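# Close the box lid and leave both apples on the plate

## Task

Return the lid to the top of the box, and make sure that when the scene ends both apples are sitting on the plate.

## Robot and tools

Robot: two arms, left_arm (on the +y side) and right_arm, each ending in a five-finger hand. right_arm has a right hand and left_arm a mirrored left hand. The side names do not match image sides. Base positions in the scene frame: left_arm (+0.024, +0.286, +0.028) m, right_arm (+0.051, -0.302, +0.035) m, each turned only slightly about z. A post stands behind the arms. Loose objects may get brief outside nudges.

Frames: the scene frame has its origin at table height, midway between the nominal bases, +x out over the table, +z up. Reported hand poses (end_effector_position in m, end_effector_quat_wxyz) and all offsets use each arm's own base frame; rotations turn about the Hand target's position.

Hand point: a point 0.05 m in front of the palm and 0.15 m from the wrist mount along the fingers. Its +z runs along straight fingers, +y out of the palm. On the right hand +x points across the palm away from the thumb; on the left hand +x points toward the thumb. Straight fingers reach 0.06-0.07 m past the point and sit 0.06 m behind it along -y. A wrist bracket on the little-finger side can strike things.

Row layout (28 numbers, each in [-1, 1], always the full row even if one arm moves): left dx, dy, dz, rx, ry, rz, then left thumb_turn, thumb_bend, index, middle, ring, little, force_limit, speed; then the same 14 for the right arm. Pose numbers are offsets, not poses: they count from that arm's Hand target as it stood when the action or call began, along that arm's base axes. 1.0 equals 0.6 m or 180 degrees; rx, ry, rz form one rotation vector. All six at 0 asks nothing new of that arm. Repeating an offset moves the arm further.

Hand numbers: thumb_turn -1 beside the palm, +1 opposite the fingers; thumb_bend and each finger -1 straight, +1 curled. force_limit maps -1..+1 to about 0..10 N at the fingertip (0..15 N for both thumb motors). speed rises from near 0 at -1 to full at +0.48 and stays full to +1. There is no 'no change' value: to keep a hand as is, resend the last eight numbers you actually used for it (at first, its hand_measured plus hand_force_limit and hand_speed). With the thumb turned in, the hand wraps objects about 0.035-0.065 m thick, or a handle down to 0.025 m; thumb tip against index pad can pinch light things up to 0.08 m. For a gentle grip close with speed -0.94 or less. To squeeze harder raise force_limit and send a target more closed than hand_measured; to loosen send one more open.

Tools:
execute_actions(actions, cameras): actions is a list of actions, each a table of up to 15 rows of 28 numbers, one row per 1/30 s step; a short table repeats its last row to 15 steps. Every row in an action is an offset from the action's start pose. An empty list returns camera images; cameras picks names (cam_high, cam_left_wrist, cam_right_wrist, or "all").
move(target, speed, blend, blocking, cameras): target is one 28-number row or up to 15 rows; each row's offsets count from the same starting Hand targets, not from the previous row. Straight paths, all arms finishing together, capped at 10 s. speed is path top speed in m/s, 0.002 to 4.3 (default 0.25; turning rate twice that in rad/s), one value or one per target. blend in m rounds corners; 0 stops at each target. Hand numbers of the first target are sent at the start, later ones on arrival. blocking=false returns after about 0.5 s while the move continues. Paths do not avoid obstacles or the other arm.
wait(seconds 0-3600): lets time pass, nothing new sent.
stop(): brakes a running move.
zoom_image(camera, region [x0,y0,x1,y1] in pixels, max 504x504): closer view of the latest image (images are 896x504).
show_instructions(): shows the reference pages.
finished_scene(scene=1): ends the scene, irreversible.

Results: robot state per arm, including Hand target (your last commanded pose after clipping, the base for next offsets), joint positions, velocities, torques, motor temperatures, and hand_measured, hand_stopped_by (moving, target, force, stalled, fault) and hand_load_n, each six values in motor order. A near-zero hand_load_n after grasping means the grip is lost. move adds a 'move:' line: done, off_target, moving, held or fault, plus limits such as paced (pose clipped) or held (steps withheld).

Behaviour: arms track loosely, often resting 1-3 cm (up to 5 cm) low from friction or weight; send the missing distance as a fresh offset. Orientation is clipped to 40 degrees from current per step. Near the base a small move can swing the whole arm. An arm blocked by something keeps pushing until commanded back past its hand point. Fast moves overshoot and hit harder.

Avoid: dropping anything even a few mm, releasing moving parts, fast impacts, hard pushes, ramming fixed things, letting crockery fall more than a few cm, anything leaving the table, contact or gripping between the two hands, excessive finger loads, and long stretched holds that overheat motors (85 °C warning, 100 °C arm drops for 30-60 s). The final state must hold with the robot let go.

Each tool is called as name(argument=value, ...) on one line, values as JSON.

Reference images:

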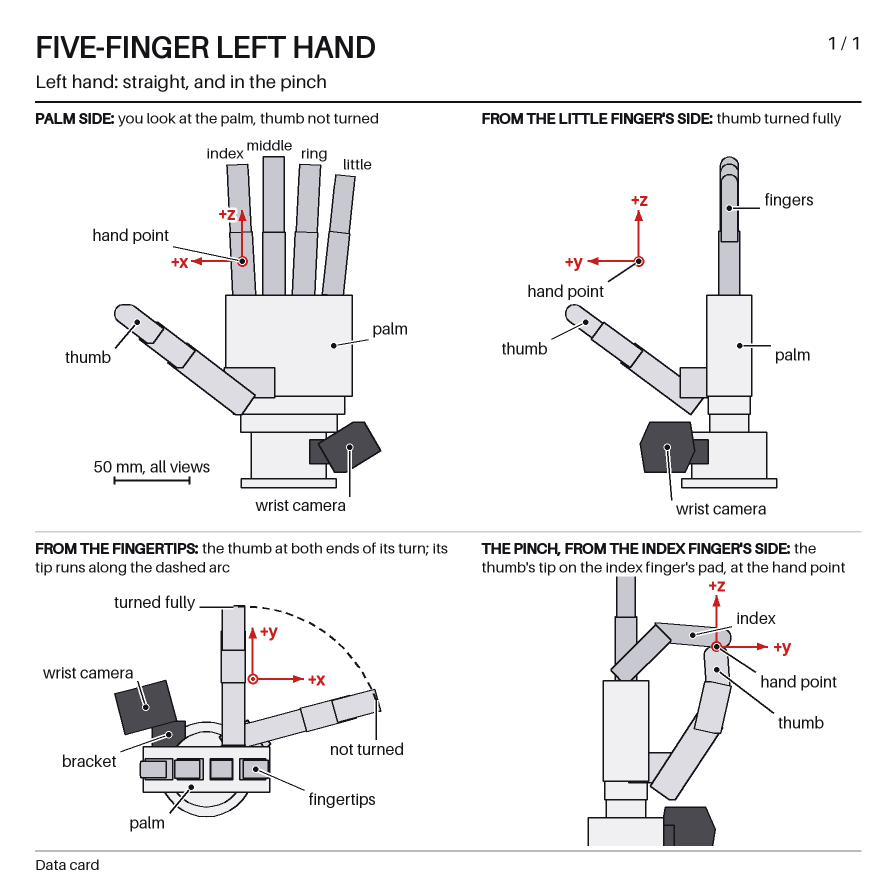

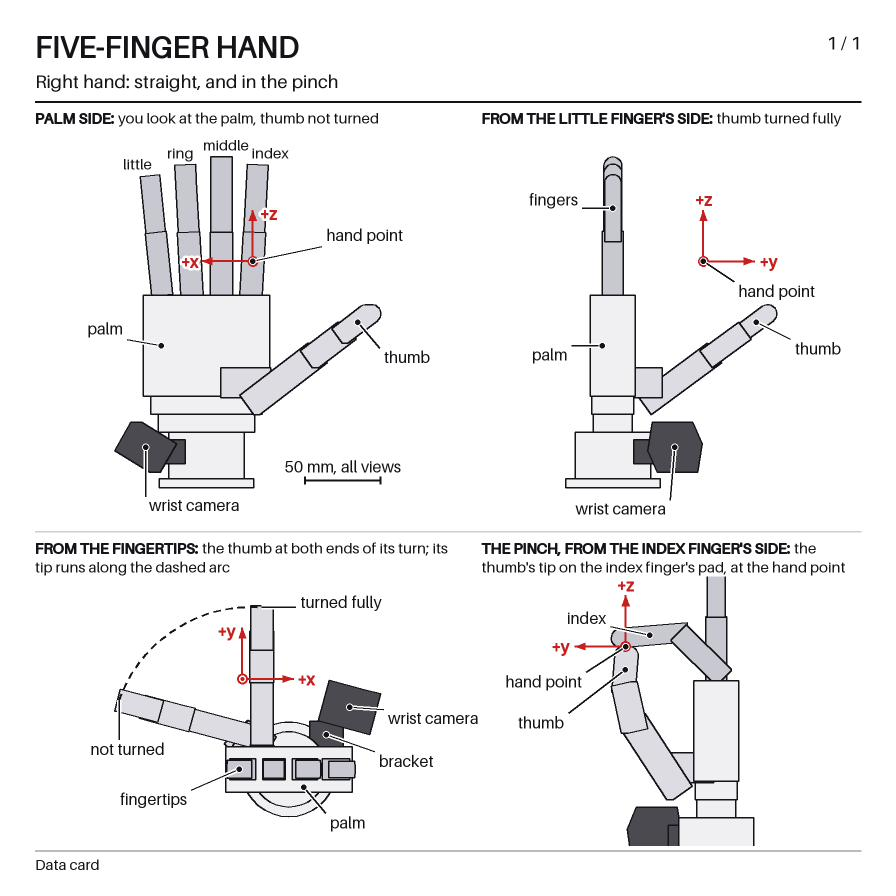

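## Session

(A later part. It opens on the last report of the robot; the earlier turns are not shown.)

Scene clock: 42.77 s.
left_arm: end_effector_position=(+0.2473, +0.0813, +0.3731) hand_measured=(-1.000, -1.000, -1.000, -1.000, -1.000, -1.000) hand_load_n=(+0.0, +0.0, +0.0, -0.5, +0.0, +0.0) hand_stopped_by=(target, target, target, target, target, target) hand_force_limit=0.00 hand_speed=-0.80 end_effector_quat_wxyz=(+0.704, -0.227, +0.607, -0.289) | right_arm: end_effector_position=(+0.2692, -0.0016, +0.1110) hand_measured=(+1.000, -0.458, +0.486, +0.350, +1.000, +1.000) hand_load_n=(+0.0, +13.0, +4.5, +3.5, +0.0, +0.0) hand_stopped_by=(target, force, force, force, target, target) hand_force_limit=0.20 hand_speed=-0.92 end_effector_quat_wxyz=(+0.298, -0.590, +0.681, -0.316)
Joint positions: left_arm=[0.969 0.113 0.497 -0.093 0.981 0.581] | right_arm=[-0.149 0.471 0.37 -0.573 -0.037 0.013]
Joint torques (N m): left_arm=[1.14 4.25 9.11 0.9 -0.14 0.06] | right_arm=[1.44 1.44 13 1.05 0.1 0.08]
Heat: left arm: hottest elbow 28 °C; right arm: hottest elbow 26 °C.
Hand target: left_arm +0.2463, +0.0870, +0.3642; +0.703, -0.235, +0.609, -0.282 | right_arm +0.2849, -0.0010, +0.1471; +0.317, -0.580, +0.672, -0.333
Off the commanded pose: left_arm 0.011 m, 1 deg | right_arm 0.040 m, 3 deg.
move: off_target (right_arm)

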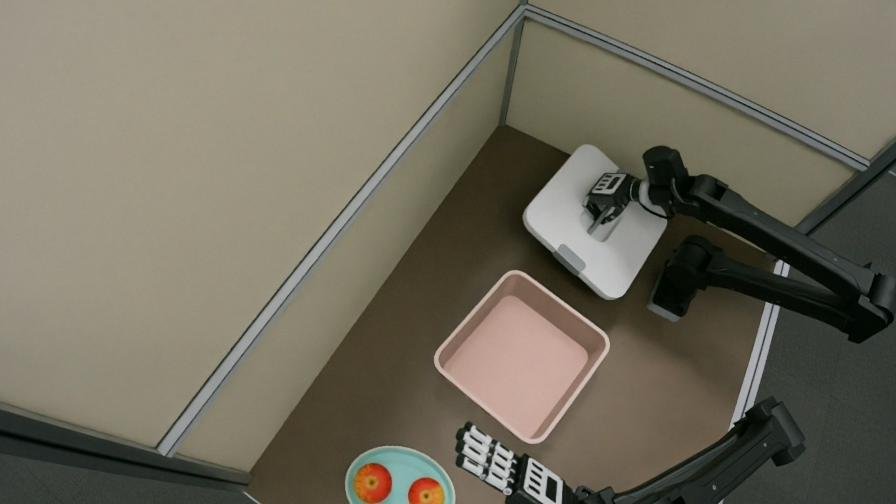

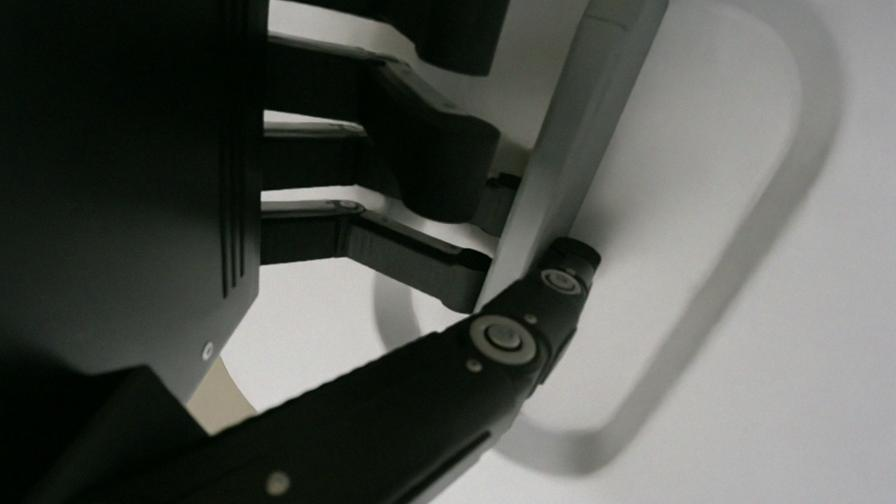

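move(target=[[0,0,0,0,0,0,-1,-1,-1,-1,-1,-1,0,-0.8,0.0,0,0.083,0,0,0,1,-0.2,0.52,0.52,1,1,0.2,-0.92],[0,0,0,0,0,0,-1,-1,-1,-1,-1,-1,0,-0.8,-0.01,0.3,0.083,0,0,0,1,-0.2,0.52,0.52,1,1,0.2,-0.92]], speed=0.1, blend=0.02, cameras=["cam_high","cam_right_wrist"])

Scene clock: 46.33 s.
left_arm: end_effector_position=(+0.2473, +0.0813, +0.3731) hand_measured=(-1.000, -1.000, -1.000, -1.000, -1.000, -1.000) hand_load_n=(+0.0, +0.0, +0.0, +0.0, +0.0, +0.0) hand_stopped_by=(target, target, target, target, target, target) hand_force_limit=0.00 hand_speed=-0.80 end_effector_quat_wxyz=(+0.704, -0.227, +0.607, -0.289) | right_arm: end_effector_position=(+0.2668, +0.1652, +0.1622) hand_measured=(+1.000, -0.458, +0.486, +0.350, +1.000, +1.000) hand_load_n=(+0.0, +12.5, +4.5, +3.5, +0.0, +0.0) hand_stopped_by=(target, force, force, force, target, target) hand_force_limit=0.20 hand_speed=-0.92 end_effector_quat_wxyz=(+0.288, -0.597, +0.669, -0.335)
Joint positions: left_arm=[0.969 0.113 0.497 -0.093 0.981 0.581] | right_arm=[0.801 0.735 0.61 -0.786 0.69 0.67]
Joint torques (N m): left_arm=[1.2 4.25 9.13 0.88 -0.14 0.06] | right_arm=[1.14 -1.38 12.7 0.58 0.66 0.11]
Heat: left arm: hottest elbow 28 °C; right arm: hottest elbow 27 °C.
Hand target: left_arm +0.2463, +0.0870, +0.3642; +0.703, -0.235, +0.609, -0.282 | right_arm +0.2789, +0.1790, +0.1969; +0.317, -0.580, +0.672, -0.333
Off the commanded pose: left_arm 0.011 m, 1 deg | right_arm 0.039 m, 4 deg.
move: off_target (right_arm)

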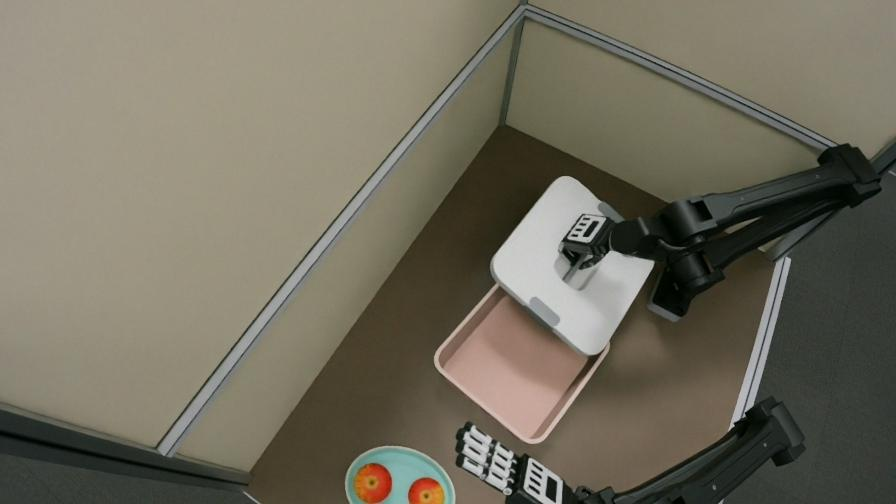

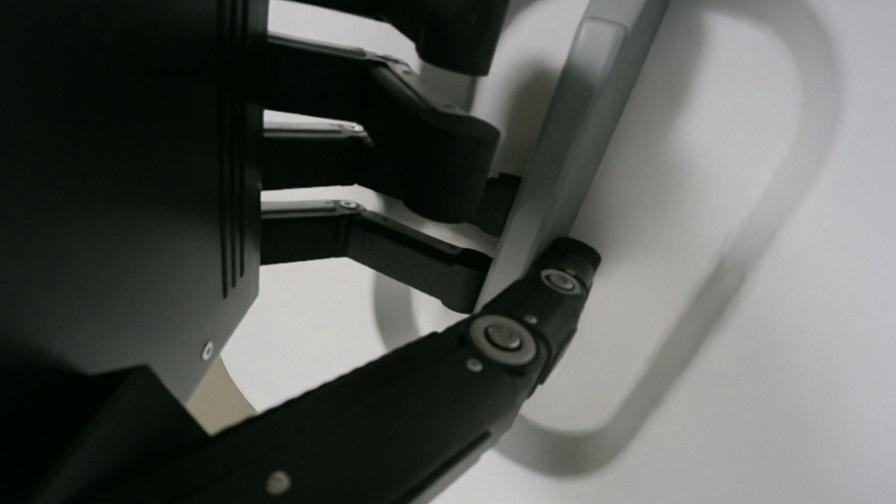

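move(target=[0,0,0,0,0,0,-1,-1,-1,-1,-1,-1,0,-0.8,0.0,0.297,0,0,0,0,1,-0.2,0.52,0.52,1,1,0.2,-0.92], speed=0.1, cameras=["cam_high","cam_right_wrist"])

zoom_image(camera="cam_high", region=[400, 220, 660, 460])

Scene clock: 49.03 s.
left_arm: end_effector_position=(+0.2473, +0.0813, +0.3731) hand_measured=(-1.000, -1.000, -1.000, -1.000, -1.000, -1.000) hand_load_n=(-0.5, +0.0, +0.0, +0.0, +0.0, +0.0) hand_stopped_by=(target, target, target, target, target, target) hand_force_limit=0.00 hand_speed=-0.80 end_effector_quat_wxyz=(+0.704, -0.227, +0.607, -0.289) | right_arm: end_effector_position=(+0.2710, +0.3377, +0.1693) hand_measured=(+1.000, -0.458, +0.486, +0.350, +1.000, +1.000) hand_load_n=(+0.0, +12.5, +4.5, +3.5, +0.5, +0.0) hand_stopped_by=(target, force, force, force, target, target) hand_force_limit=0.20 hand_speed=-0.92 end_effector_quat_wxyz=(+0.293, -0.595, +0.666, -0.341)
Joint positions: left_arm=[0.969 0.113 0.497 -0.093 0.981 0.581] | right_arm=[1.143 1.24 0.953 -0.91 0.877 1.079]
Joint torques (N m): left_arm=[1.14 4.25 9.13 0.9 -0.14 0.06] | right_arm=[1.26 -9.41 11.81 0.24 0.88 0.07]
Motor temperatures (°C): left_arm=[22 22 28 22 20 22] | right_arm=[24 22 28 22 20 23]
Heat: left arm: hottest elbow 28 °C; right arm: hottest elbow 28 °C.
Hand target: left_arm +0.2463, +0.0870, +0.3642; +0.703, -0.235, +0.609, -0.282 | right_arm +0.2789, +0.3572, +0.1968; +0.317, -0.580, +0.672, -0.333
Off the commanded pose: left_arm 0.011 m, 1 deg | right_arm 0.035 m, 3 deg.
move: off_target (right_arm)

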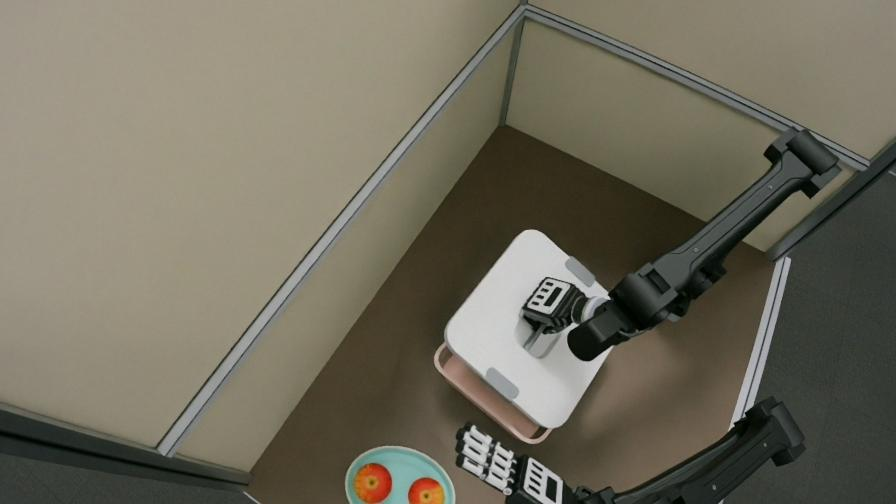

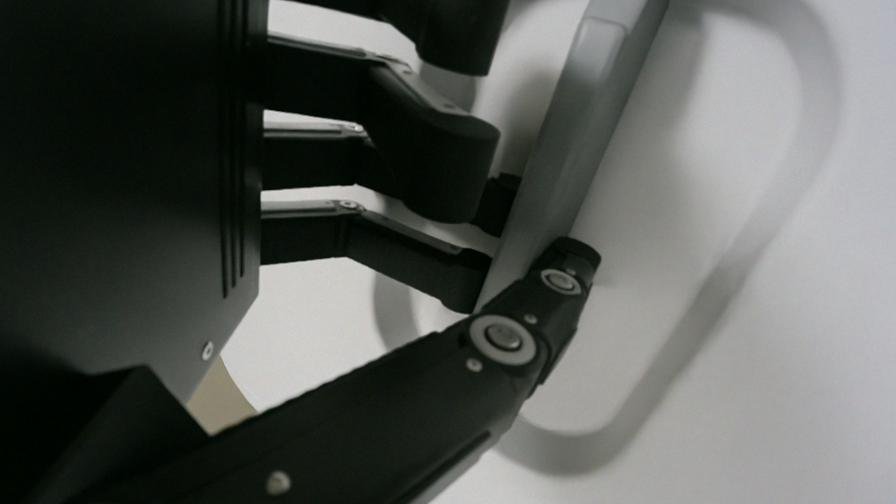

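Scaled by 1.938.

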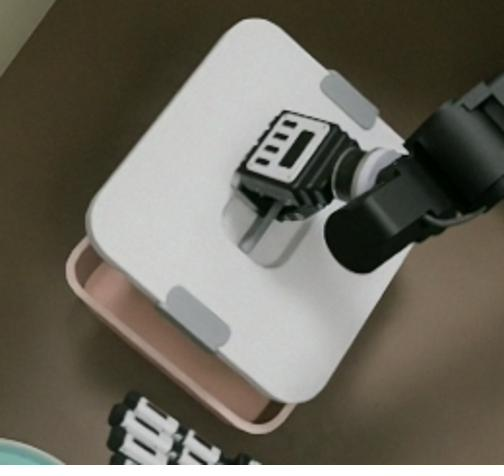

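move(target=[0,0,0,0,0,0,-1,-1,-1,-1,-1,-1,0,-0.8,0.01,0.02,-0.083,0.0167,0.011,0,1,-0.2,0.52,0.52,1,1,0.2,-0.92], speed=0.06, cameras=["cam_high","cam_right_wrist"])

zoom_image(camera="cam_high", region=[400, 220, 660, 460])

Scene clock: 51.93 s.
left_arm: end_effector_position=(+0.2473, +0.0813, +0.3731) hand_measured=(-1.000, -1.000, -1.000, -1.000, -1.000, -1.000) hand_load_n=(+0.0, +0.0, +0.0, +0.0, +0.0, +0.0) hand_stopped_by=(target, target, target, target, target, target) hand_force_limit=0.00 hand_speed=-0.80 end_effector_quat_wxyz=(+0.704, -0.227, +0.607, -0.289) | right_arm: end_effector_position=(+0.2799, +0.3679, +0.1477) hand_measured=(+1.000, -0.458, +0.486, +0.350, +1.000, +1.000) hand_load_n=(+0.0, +12.5, +5.0, +3.5, +0.0, +0.0) hand_stopped_by=(target, force, force, force, target, target) hand_force_limit=0.20 hand_speed=-0.92 end_effector_quat_wxyz=(+0.315, -0.587, +0.680, -0.307)
Joint positions: left_arm=[0.969 0.113 0.497 -0.093 0.981 0.581] | right_arm=[1.132 1.3 0.939 -0.767 0.824 1.082]
Joint torques (N m): left_arm=[1.2 4.25 9.11 0.91 -0.14 0.06] | right_arm=[-0.03 -10.29 7.06 1.28 0.63 0.08]
Heat: left arm: hottest elbow 28 °C; right arm: hottest elbow 28 °C.
Hand target: left_arm +0.2463, +0.0870, +0.3642; +0.703, -0.235, +0.609, -0.282 | right_arm +0.2850, +0.3691, +0.1472; +0.320, -0.577, +0.686, -0.305
Off the commanded pose: left_arm 0.011 m, 1 deg | right_arm 0.005 m, 1 deg.
move: done

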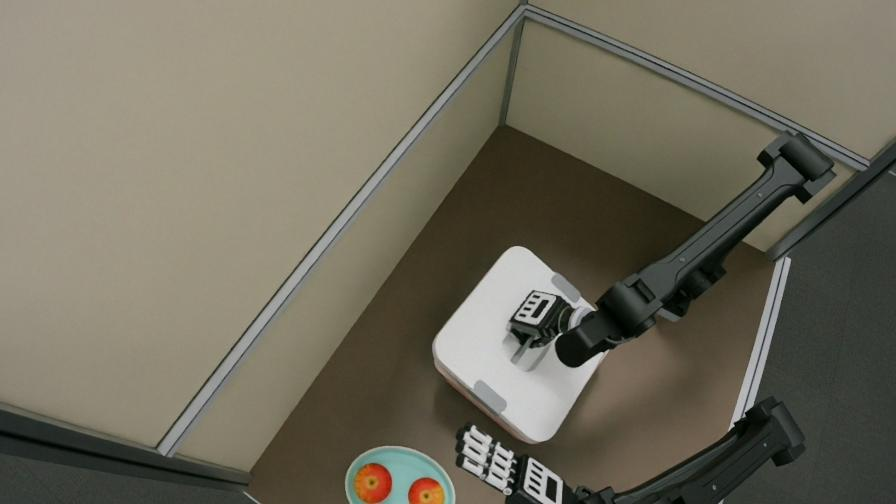

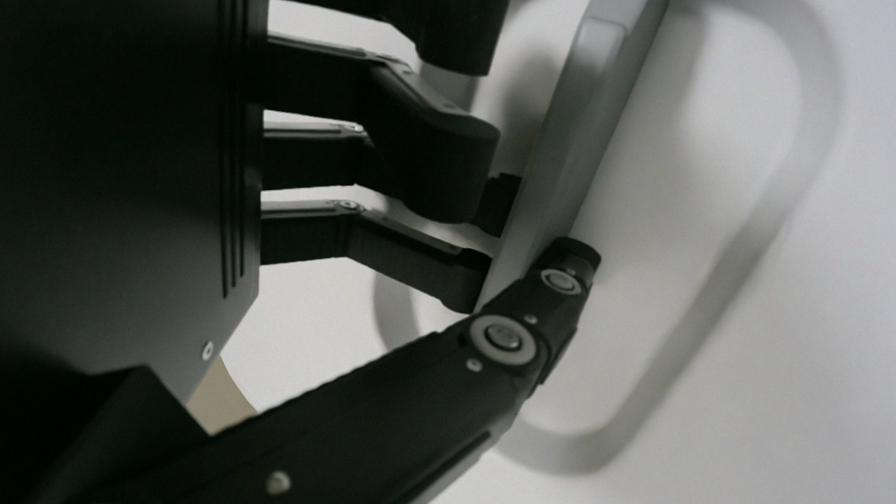

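Scaled by 1.938.

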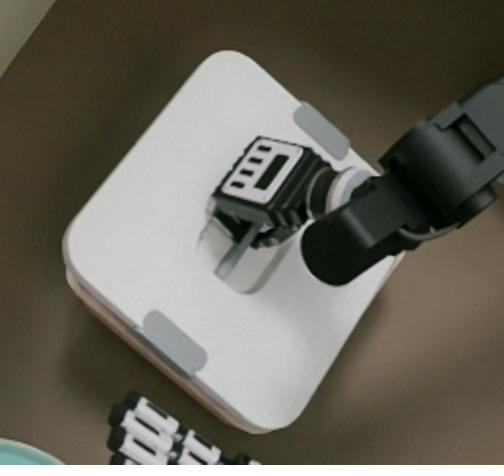

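execute_actions(actions=[])

Scene clock: 54.53 s.
left_arm: end_effector_position=(+0.2473, +0.0813, +0.3731) hand_measured=(-1.000, -1.000, -1.000, -1.000, -1.000, -1.000) hand_load_n=(+0.0, +0.0, +0.0, +0.0, +0.0, +0.0) hand_stopped_by=(target, target, target, target, target, target) hand_force_limit=0.00 hand_speed=-0.80 end_effector_quat_wxyz=(+0.704, -0.227, +0.607, -0.289) | right_arm: end_effector_position=(+0.2799, +0.3679, +0.1477) hand_measured=(+1.000, -0.458, +0.486, +0.350, +1.000, +1.000) hand_load_n=(+0.0, +13.0, +5.0, +3.5, +0.0, +0.0) hand_stopped_by=(target, force, force, force, target, target) hand_force_limit=0.20 hand_speed=-0.92 end_effector_quat_wxyz=(+0.315, -0.587, +0.680, -0.307)
Joint positions: left_arm=[0.969 0.113 0.497 -0.093 0.981 0.581] | right_arm=[1.132 1.3 0.939 -0.767 0.824 1.082]
Joint velocities: within noise
Joint torques (N m): left_arm=[1.2 4.25 9.13 0.9 -0.14 0.06] | right_arm=[-0.03 -9.88 7.12 1.32 0.62 0.06]
Motor temperatures (°C): left_arm=[22 22 28 22 20 22] | right_arm=[24 22 28 22 20 23]
Heat: left arm: hottest elbow 28 °C; right arm: hottest elbow 28 °C.
Hand target: left_arm +0.2463, +0.0870, +0.3642; +0.703, -0.235, +0.609, -0.282 | right_arm +0.2850, +0.3691, +0.1472; +0.320, -0.577, +0.686, -0.305
Off the commanded pose: left_arm 0.011 m, 1 deg | right_arm 0.005 m, 1 deg.

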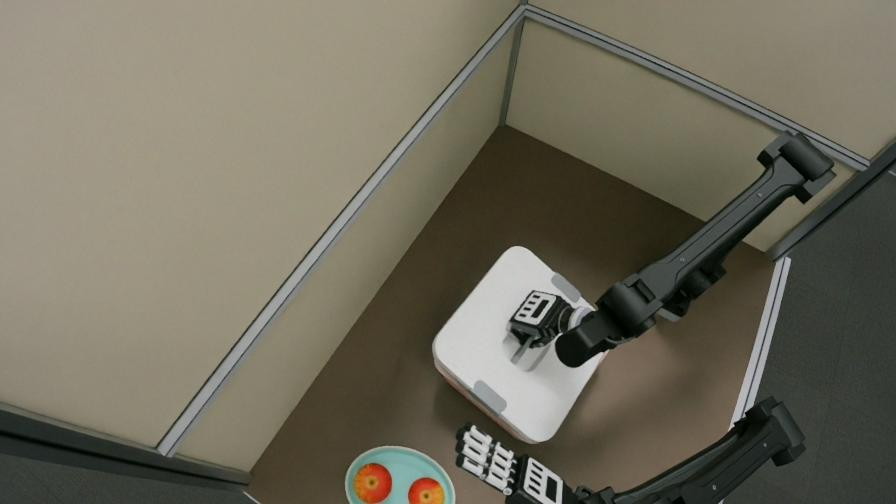

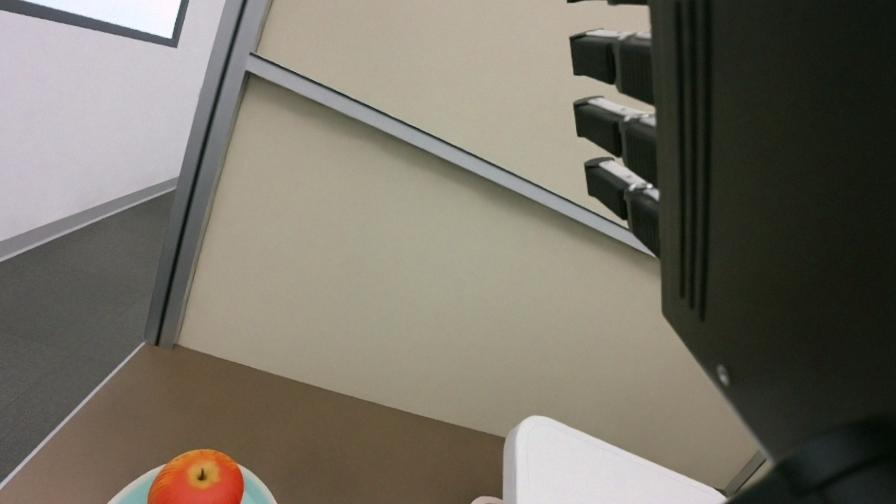

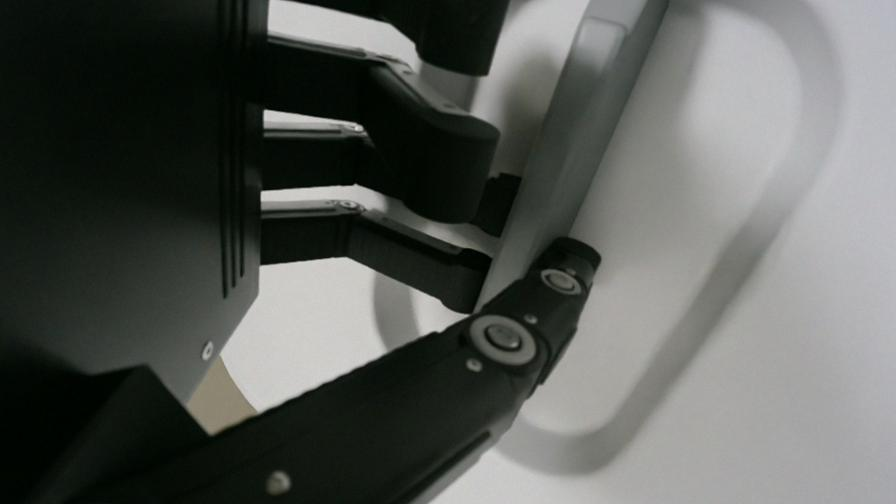

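zoom_image(camera="cam_high", region=[420, 230, 630, 460])

zoom_image(camera="cam_high", region=[420, 330, 560, 460])

Scaled by 2.191.

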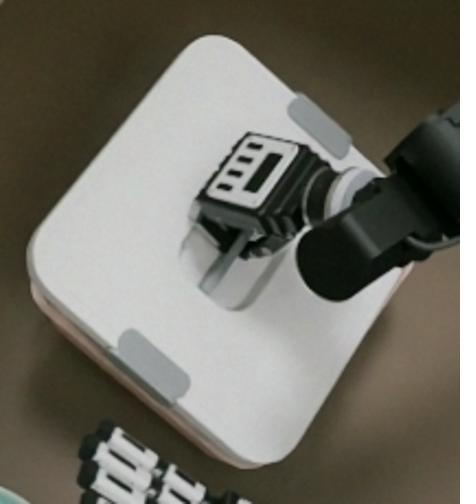

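Scaled by 3.600.

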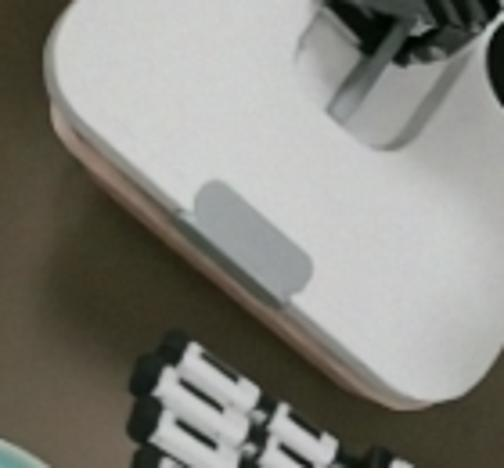

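move(target=[0,0.05,0,0,0.12,-0.15,-1,-1,-1,-1,-1,-1,0,-0.8,0,0,0,0,0,0,1,-0.2,0.52,0.52,1,1,0.2,-0.92], cameras=["cam_left_wrist","cam_high"])

Scene clock: 58.00 s.
left_arm: end_effector_position=(+0.2479, +0.1080, +0.3357) hand_measured=(-1.000, -1.000, -1.000, -1.000, -1.000, -1.000) hand_load_n=(+0.0, +0.0, +0.0, +0.0, +0.0, +0.0) hand_stopped_by=(target, target, target, target, target, target) hand_force_limit=0.00 hand_speed=-0.80 end_effector_quat_wxyz=(+0.573, -0.192, +0.681, -0.414) | right_arm: end_effector_position=(+0.2799, +0.3679, +0.1477) hand_measured=(+1.000, -0.458, +0.486, +0.350, +1.000, +1.000) hand_load_n=(+0.0, +12.5, +5.0, +3.5, +0.0, +0.5) hand_stopped_by=(target, force, force, force, target, target) hand_force_limit=0.20 hand_speed=-0.92 end_effector_quat_wxyz=(+0.315, -0.587, +0.680, -0.307)
Joint positions: left_arm=[1.214 0.493 0.606 -0.251 1.565 0.81] | right_arm=[1.132 1.3 0.939 -0.767 0.824 1.082]
Joint torques (N m): left_arm=[1.2 1.9 15.54 1.18 0.19 0.04] | right_arm=[-0.03 -10.52 7.15 1.25 0.66 0.09]
Heat: left arm: hottest elbow 29 °C; right arm: hottest elbow 28 °C.
Hand target: left_arm +0.2463, +0.1170, +0.3644; +0.493, -0.135, +0.766, -0.389 | right_arm +0.2850, +0.3691, +0.1472; +0.320, -0.577, +0.686, -0.305
Off the commanded pose: left_arm 0.030 m, 15 deg | right_arm 0.005 m, 1 deg.
joint sent to its limit (left arm) — joint 5 (wrist yaw), upper limit. The joint targets are off in orientation, not in position.
move: off_target (left_arm)
Images, in order (width x height): cam_high 896x504, cam_left_wrist 896x504.

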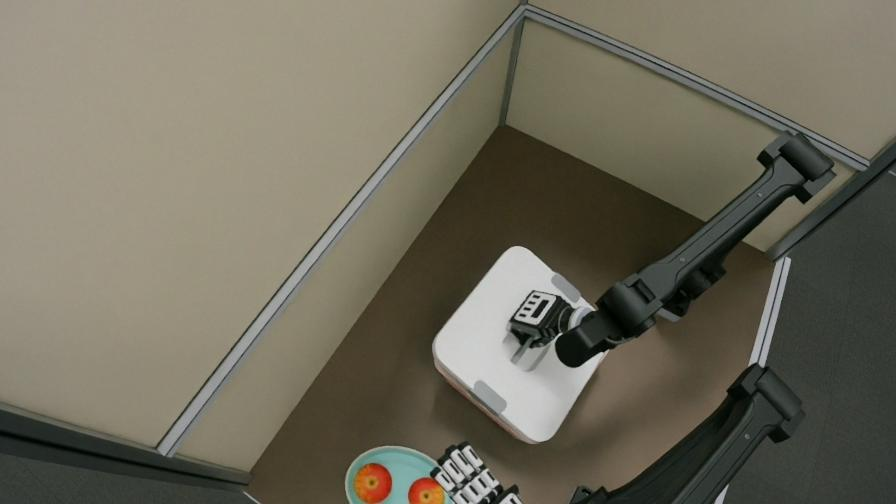

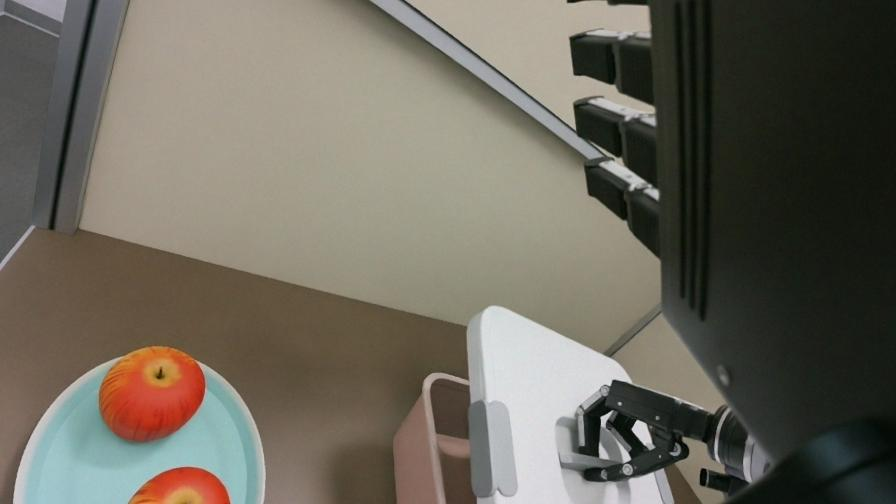

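zoom_image(camera="cam_left_wrist", region=[370, 290, 700, 504])

Scaled by 1.527.

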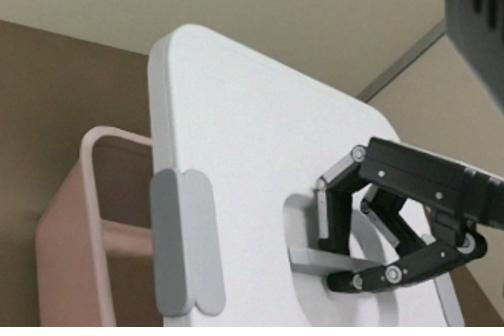

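move(target=[0,0,0,0,0,0,-1,-1,-1,-1,-1,-1,0,-0.8,-0.01,-0.017,-0.033,-0.011,0,0,1,-0.2,0.52,0.52,1,1,0.2,-0.92], cameras=["cam_left_wrist","cam_high"], speed=0.06)

Scene clock: 60.07 s.
left_arm: end_effector_position=(+0.2479, +0.1080, +0.3357) hand_measured=(-1.000, -1.000, -1.000, -1.000, -1.000, -1.000) hand_load_n=(+0.0, +0.0, +0.0, +0.0, +0.0, +0.0) hand_stopped_by=(target, target, target, target, target, target) hand_force_limit=0.00 hand_speed=-0.80 end_effector_quat_wxyz=(+0.573, -0.192, +0.681, -0.414) | right_arm: end_effector_position=(+0.2768, +0.3562, +0.1292) hand_measured=(+1.000, -0.458, +0.486, +0.350, +1.000, +1.000) hand_load_n=(+0.0, +12.5, +6.0, +4.0, +0.0, +0.0) hand_stopped_by=(target, force, force, force, target, target) hand_force_limit=0.20 hand_speed=-0.92 end_effector_quat_wxyz=(+0.304, -0.590, +0.677, -0.317)
Joint positions: left_arm=[1.214 0.493 0.606 -0.251 1.565 0.81] | right_arm=[1.132 1.305 0.898 -0.75 0.836 1.083]
Joint torques (N m): left_arm=[1.14 1.96 15.54 1.2 0.19 0.04] | right_arm=[0.79 -9.88 6.93 1.26 0.85 0.08]
Heat: left arm: hottest elbow 29 °C; right arm: hottest elbow 28 °C.
Hand target: left_arm +0.2463, +0.1170, +0.3644; +0.493, -0.135, +0.766, -0.389 | right_arm +0.2790, +0.3589, +0.1273; +0.310, -0.583, +0.681, -0.317
Off the commanded pose: left_arm 0.030 m, 15 deg | right_arm 0.004 m, 1 deg.
joint sent to its limit (left arm) — joint 5 (wrist yaw), upper limit. The joint targets are off in orientation, not in position.
move: done
Images, in order (width x height): cam_high 896x504, cam_left_wrist 896x504.

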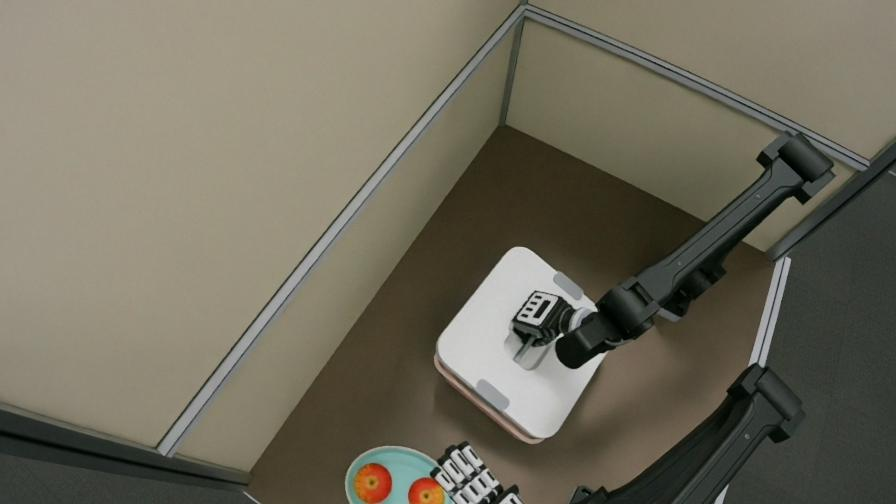

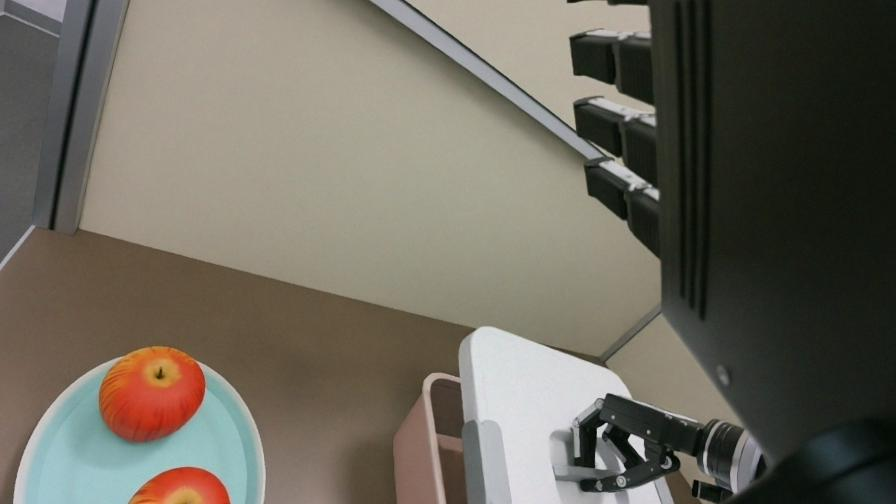

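zoom_image(camera="cam_left_wrist", region=[370, 300, 690, 504])

zoom_image(camera="cam_high", region=[420, 230, 630, 460])

Scaled by 1.575.

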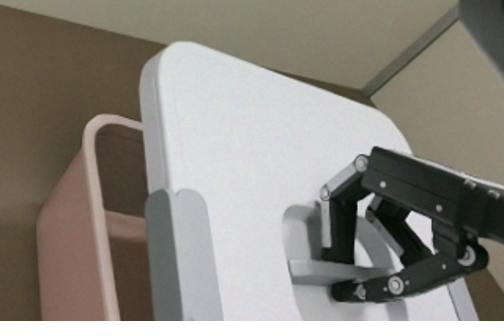

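Scaled by 2.191.

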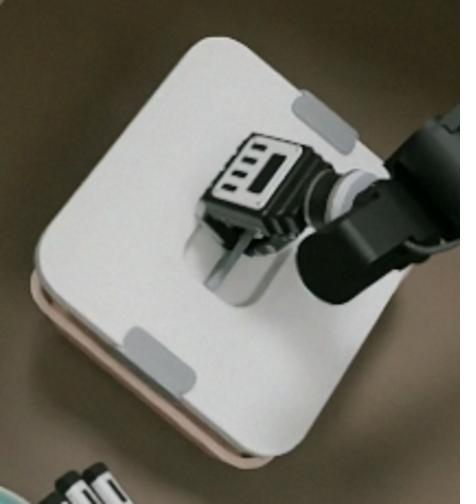

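zoom_image(camera="cam_high", region=[425, 330, 495, 400])

zoom_image(camera="cam_high", region=[485, 380, 565, 460])

zoom_image(camera="cam_high", region=[550, 330, 630, 410])

Scaled by 7.200.

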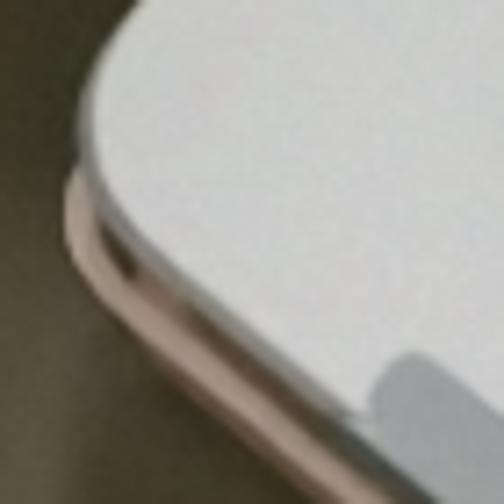

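Scaled by 6.300.

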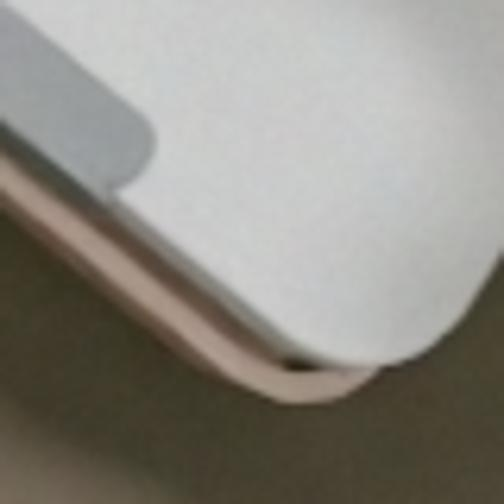

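Scaled by 6.300.

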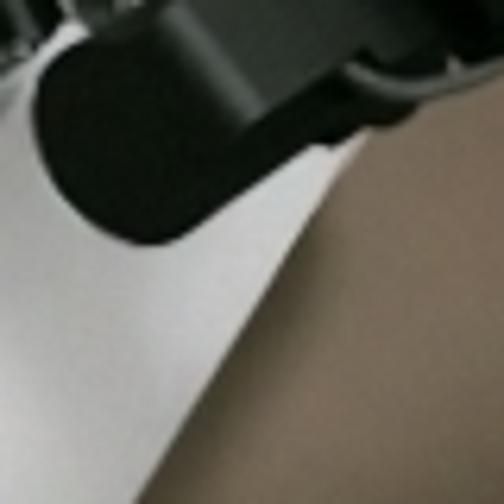

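move(target=[0,0,0,0,0,0,-1,-1,-1,-1,-1,-1,0,-0.8,0.0133,0.0217,-0.025,0,0.005,0,1,-0.2,0.52,0.52,1,1,0.2,-0.92], cameras=["cam_left_wrist","cam_high"], speed=0.06)

zoom_image(camera="cam_left_wrist", region=[370, 300, 690, 504])

zoom_image(camera="cam_high", region=[425, 330, 495, 400])

zoom_image(camera="cam_high", region=[485, 380, 565, 460])

Scene clock: 63.23 s.
left_arm: end_effector_position=(+0.2479, +0.1080, +0.3357) hand_measured=(-1.000, -1.000, -1.000, -1.000, -1.000, -1.000) hand_load_n=(+0.0, +0.0, +0.0, +0.0, +0.0, +0.0) hand_stopped_by=(target, target, target, target, target, target) hand_force_limit=0.00 hand_speed=-0.80 end_effector_quat_wxyz=(+0.573, -0.192, +0.681, -0.414) | right_arm: end_effector_position=(+0.2789, +0.3650, +0.1057) hand_measured=(+1.000, -0.458, +0.484, +0.350, +1.000, +1.000) hand_load_n=(+0.0, +12.0, +8.5, +7.0, +0.0, +0.0) hand_stopped_by=(target, force, force, force, target, target) hand_force_limit=0.20 hand_speed=-0.92 end_effector_quat_wxyz=(+0.293, -0.597, +0.677, -0.316)
Joint positions: left_arm=[1.214 0.493 0.606 -0.251 1.565 0.81] | right_arm=[1.131 1.367 0.898 -0.71 0.823 1.083]
Joint torques (N m): left_arm=[1.2 1.9 15.54 1.18 0.19 0.04] | right_arm=[0.38 -11.05 8.03 1.13 0.68 0.02]
Heat: left arm: hottest elbow 30 °C; right arm: hottest elbow 28 °C.
Hand target: left_arm +0.2463, +0.1170, +0.3644; +0.493, -0.135, +0.766, -0.389 | right_arm +0.2869, +0.3720, +0.1123; +0.305, -0.586, +0.683, -0.312
Off the commanded pose: left_arm 0.030 m, 15 deg | right_arm 0.013 m, 2 deg.
joint sent to its limit (left arm) — joint 5 (wrist yaw), upper limit. The joint targets are off in orientation, not in position.
move: off_target (right_arm)
Images, in order (width x height): cam_high 896x504, cam_left_wrist 896x504.

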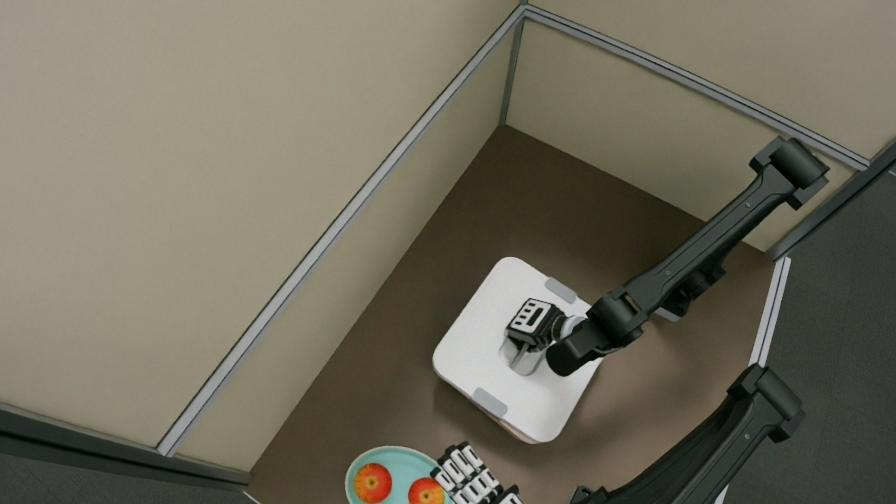

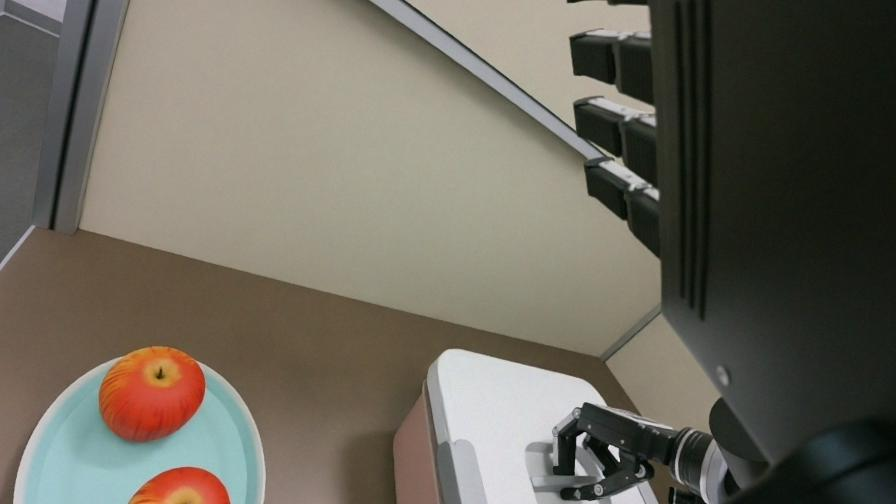

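Scaled by 1.575.

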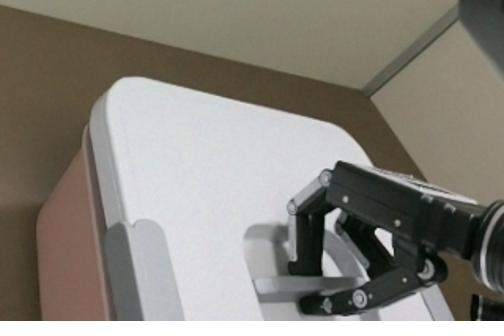

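Scaled by 7.200.

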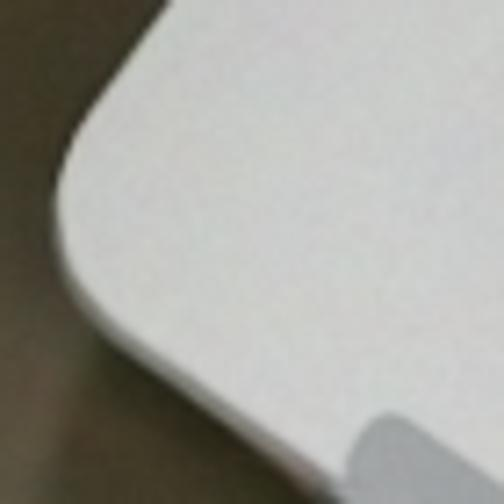

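Scaled by 6.300.

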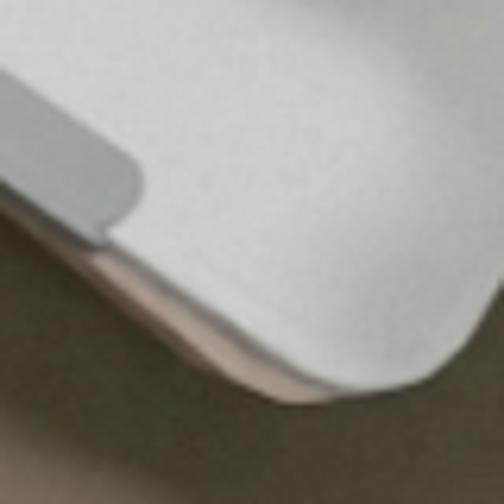

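zoom_image(camera="cam_high", region=[420, 230, 630, 460])

wait(seconds=0.1, cameras=["cam_right_wrist"])

Scaled by 2.191.

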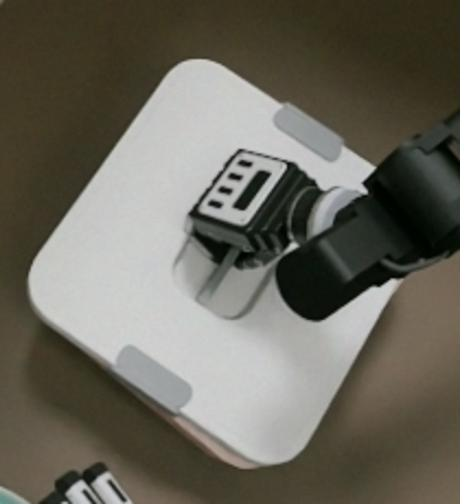

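Scene clock: 63.93 s.
left_arm: end_effector_position=(+0.2479, +0.1080, +0.3357) hand_measured=(-1.000, -1.000, -1.000, -1.000, -1.000, -1.000) hand_load_n=(+0.0, +0.5, +0.0, +0.0, +0.0, +0.0) hand_stopped_by=(target, target, target, target, target, target) hand_force_limit=0.00 hand_speed=-0.80 end_effector_quat_wxyz=(+0.573, -0.192, +0.681, -0.414) | right_arm: end_effector_position=(+0.2789, +0.3650, +0.1057) hand_measured=(+1.000, -0.458, +0.484, +0.350, +1.000, +1.000) hand_load_n=(+0.0, +12.0, +9.0, +7.0, +0.0, +0.0) hand_stopped_by=(target, force, force, force, target, target) hand_force_limit=0.20 hand_speed=-0.92 end_effector_quat_wxyz=(+0.293, -0.597, +0.677, -0.316)
Joint positions: left_arm=[1.214 0.493 0.606 -0.251 1.565 0.81] | right_arm=[1.131 1.367 0.898 -0.71 0.823 1.083]
Joint torques (N m): left_arm=[1.14 1.96 15.54 1.2 0.19 0.05] | right_arm=[0.03 -11.05 8.01 1.17 0.69 0.05]
Heat: left arm: hottest elbow 30 °C; right arm: hottest elbow 28 °C.
Hand target: left_arm +0.2463, +0.1170, +0.3644; +0.493, -0.135, +0.766, -0.389 | right_arm +0.2869, +0.3720, +0.1123; +0.305, -0.586, +0.683, -0.312
Off the commanded pose: left_arm 0.030 m, 15 deg | right_arm 0.013 m, 2 deg.
wait: 0.10 s; at rest from the start

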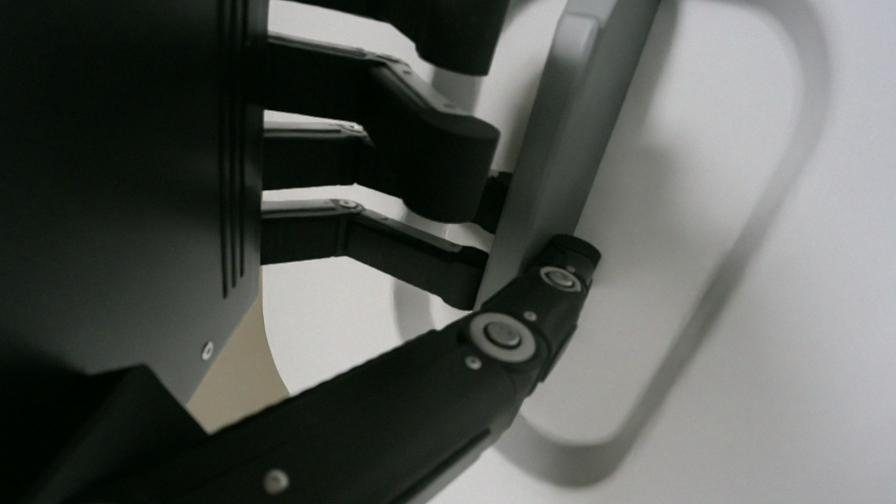

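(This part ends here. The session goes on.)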